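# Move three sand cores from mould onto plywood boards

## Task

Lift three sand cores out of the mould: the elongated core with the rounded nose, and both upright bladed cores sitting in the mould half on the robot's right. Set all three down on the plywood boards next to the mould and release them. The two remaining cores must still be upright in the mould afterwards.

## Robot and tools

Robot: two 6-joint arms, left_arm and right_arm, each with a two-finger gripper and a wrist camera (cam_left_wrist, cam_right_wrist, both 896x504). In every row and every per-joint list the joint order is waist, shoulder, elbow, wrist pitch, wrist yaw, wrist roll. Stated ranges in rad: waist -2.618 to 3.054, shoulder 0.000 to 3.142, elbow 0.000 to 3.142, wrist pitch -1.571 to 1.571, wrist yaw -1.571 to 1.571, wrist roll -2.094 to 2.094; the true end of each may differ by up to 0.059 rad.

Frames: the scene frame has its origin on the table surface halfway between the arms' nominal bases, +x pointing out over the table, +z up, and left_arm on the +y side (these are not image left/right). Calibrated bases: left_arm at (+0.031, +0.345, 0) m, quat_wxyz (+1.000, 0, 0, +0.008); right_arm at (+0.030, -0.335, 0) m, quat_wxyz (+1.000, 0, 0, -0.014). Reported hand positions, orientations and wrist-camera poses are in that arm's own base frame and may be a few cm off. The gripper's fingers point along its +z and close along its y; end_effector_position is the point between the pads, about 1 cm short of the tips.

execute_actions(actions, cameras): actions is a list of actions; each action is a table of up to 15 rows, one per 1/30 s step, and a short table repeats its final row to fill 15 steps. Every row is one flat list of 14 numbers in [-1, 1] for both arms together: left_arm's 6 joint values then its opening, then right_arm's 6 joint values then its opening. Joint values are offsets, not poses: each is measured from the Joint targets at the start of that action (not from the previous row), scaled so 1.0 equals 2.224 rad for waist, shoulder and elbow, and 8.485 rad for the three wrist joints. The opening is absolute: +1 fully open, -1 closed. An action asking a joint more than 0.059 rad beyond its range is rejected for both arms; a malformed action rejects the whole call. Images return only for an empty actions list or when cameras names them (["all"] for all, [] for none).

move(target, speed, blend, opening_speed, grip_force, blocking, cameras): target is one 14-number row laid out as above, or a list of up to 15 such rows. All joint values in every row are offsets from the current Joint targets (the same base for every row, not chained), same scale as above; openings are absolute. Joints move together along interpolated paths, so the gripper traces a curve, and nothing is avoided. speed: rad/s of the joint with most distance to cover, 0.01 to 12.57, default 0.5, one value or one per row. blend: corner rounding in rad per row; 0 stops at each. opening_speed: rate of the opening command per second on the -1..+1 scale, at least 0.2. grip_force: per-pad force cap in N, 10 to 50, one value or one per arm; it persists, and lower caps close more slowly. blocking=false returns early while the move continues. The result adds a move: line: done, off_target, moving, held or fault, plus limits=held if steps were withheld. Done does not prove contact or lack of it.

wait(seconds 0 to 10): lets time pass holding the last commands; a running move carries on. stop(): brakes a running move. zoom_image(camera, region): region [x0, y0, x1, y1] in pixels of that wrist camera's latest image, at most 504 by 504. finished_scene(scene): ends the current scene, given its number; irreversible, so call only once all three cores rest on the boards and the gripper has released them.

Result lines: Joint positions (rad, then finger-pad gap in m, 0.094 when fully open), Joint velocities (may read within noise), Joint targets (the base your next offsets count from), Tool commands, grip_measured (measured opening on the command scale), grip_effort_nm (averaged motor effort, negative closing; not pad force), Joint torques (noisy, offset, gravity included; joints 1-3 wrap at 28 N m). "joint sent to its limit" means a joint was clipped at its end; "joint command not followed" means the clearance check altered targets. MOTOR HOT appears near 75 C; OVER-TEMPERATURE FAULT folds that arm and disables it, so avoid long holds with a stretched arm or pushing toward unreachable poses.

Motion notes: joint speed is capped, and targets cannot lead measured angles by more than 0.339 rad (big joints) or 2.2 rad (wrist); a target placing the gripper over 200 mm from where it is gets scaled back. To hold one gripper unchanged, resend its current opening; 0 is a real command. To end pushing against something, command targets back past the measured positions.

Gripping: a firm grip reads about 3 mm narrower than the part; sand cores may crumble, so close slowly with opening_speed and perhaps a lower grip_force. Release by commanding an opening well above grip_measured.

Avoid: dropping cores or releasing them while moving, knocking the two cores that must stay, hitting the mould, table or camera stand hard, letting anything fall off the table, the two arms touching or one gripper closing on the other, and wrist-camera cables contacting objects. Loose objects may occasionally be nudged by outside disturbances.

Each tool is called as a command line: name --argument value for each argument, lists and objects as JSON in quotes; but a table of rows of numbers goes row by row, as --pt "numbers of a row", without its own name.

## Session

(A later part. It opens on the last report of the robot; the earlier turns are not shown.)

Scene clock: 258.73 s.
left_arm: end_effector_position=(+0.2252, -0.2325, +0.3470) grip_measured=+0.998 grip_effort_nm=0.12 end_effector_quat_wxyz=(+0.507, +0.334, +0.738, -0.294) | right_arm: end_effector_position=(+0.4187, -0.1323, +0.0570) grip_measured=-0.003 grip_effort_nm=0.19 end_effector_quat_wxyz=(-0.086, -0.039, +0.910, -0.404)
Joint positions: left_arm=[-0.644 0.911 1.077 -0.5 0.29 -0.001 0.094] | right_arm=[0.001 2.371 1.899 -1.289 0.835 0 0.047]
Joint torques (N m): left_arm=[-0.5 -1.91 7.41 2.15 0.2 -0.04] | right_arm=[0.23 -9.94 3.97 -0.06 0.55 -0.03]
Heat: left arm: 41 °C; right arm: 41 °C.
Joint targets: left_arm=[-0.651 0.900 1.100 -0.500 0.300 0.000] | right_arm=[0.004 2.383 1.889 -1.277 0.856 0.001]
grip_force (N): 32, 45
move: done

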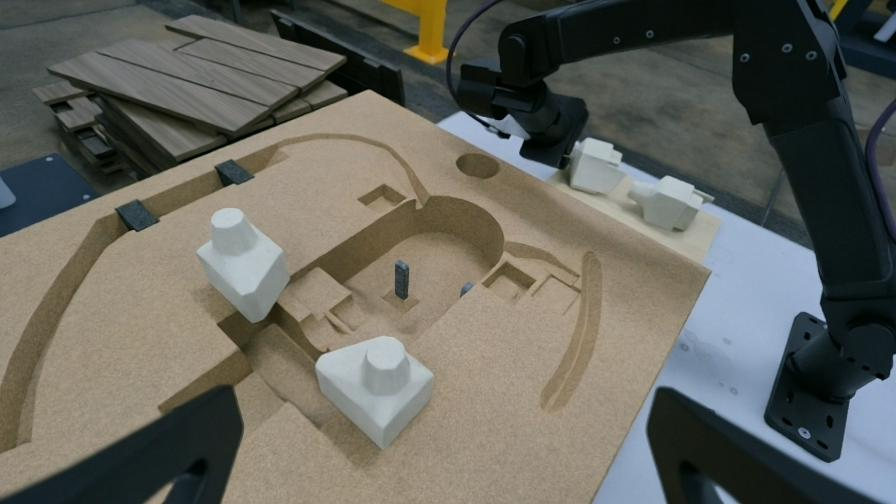

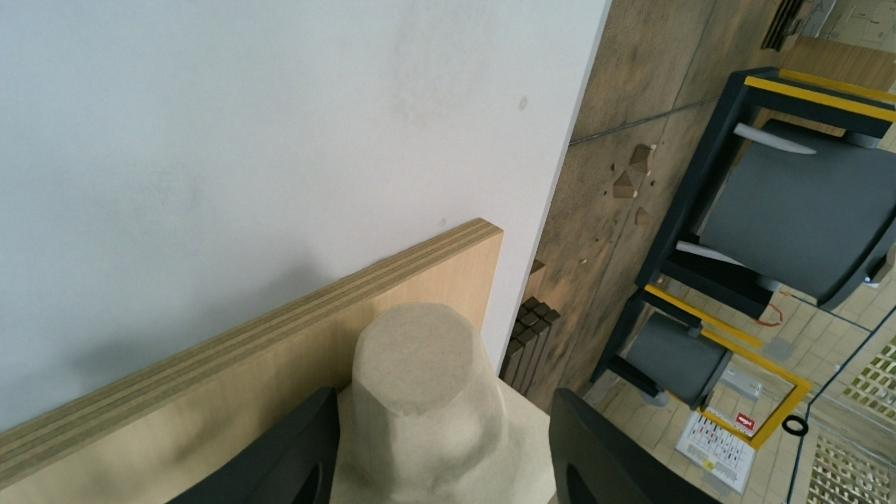

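move --target '[0,0,0,0,0,0,1,0.0576,0.0009,0.0912,-0.0237,0,0,0.0]' --speed 0.18 --cameras '["all"]'

zoom_image --camera "cam_left_wrist" --region '[520, 80, 740, 260]'

Scene clock: 265.53 s.
left_arm: end_effector_position=(+0.2252, -0.2325, +0.3470) grip_measured=+0.998 grip_effort_nm=0.12 end_effector_quat_wxyz=(+0.507, +0.334, +0.738, -0.294) | right_arm: end_effector_position=(+0.4368, -0.0772, +0.0985) grip_measured=-0.003 grip_effort_nm=0.19 end_effector_quat_wxyz=(-0.064, -0.099, +0.905, -0.409)
Joint positions: left_arm=[-0.644 0.911 1.077 -0.5 0.29 -0.001 0.094] | right_arm=[0.129 2.371 2.064 -1.462 0.836 0 0.047]
Joint torques (N m): left_arm=[-0.42 -1.85 7.47 2.14 0.21 -0.06] | right_arm=[0.2 -9.88 7.01 -0.32 0.54 -0.03]
Heat: left arm: 41 °C; right arm: 42 °C.
Joint targets: left_arm=[-0.651 0.900 1.100 -0.500 0.300 0.000] | right_arm=[0.132 2.385 2.092 -1.478 0.856 0.001]
grip_force (N): 32, 45
move: done

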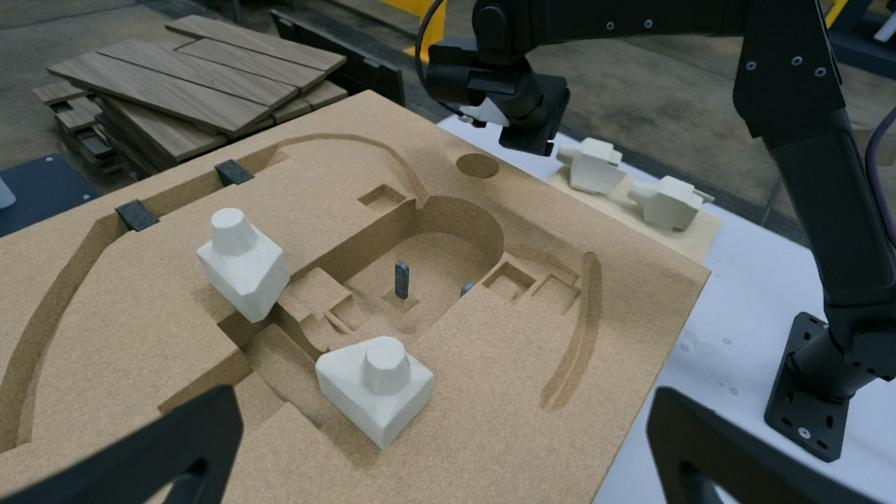

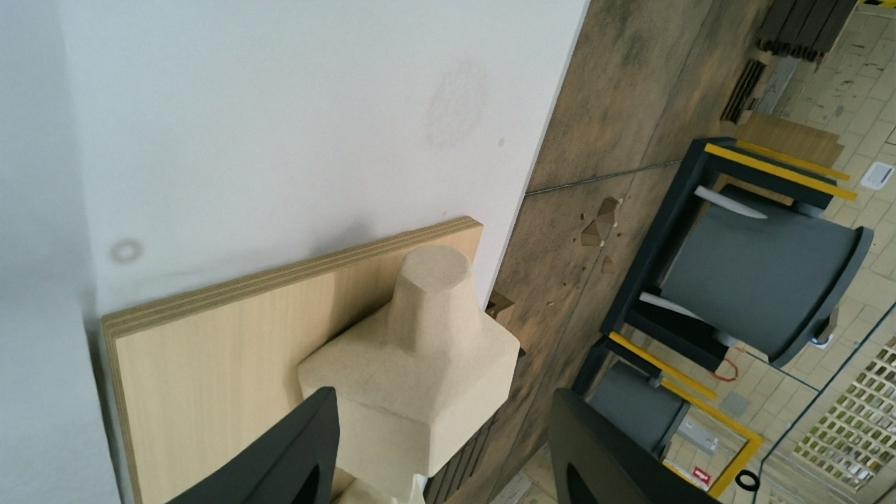

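Scaled by 2.291.

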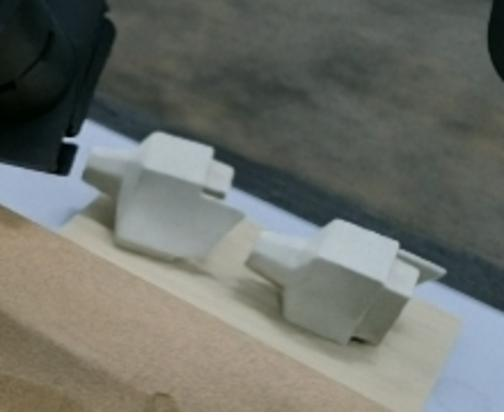

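finished_scene --scene 2

The scene is finished: the task was done.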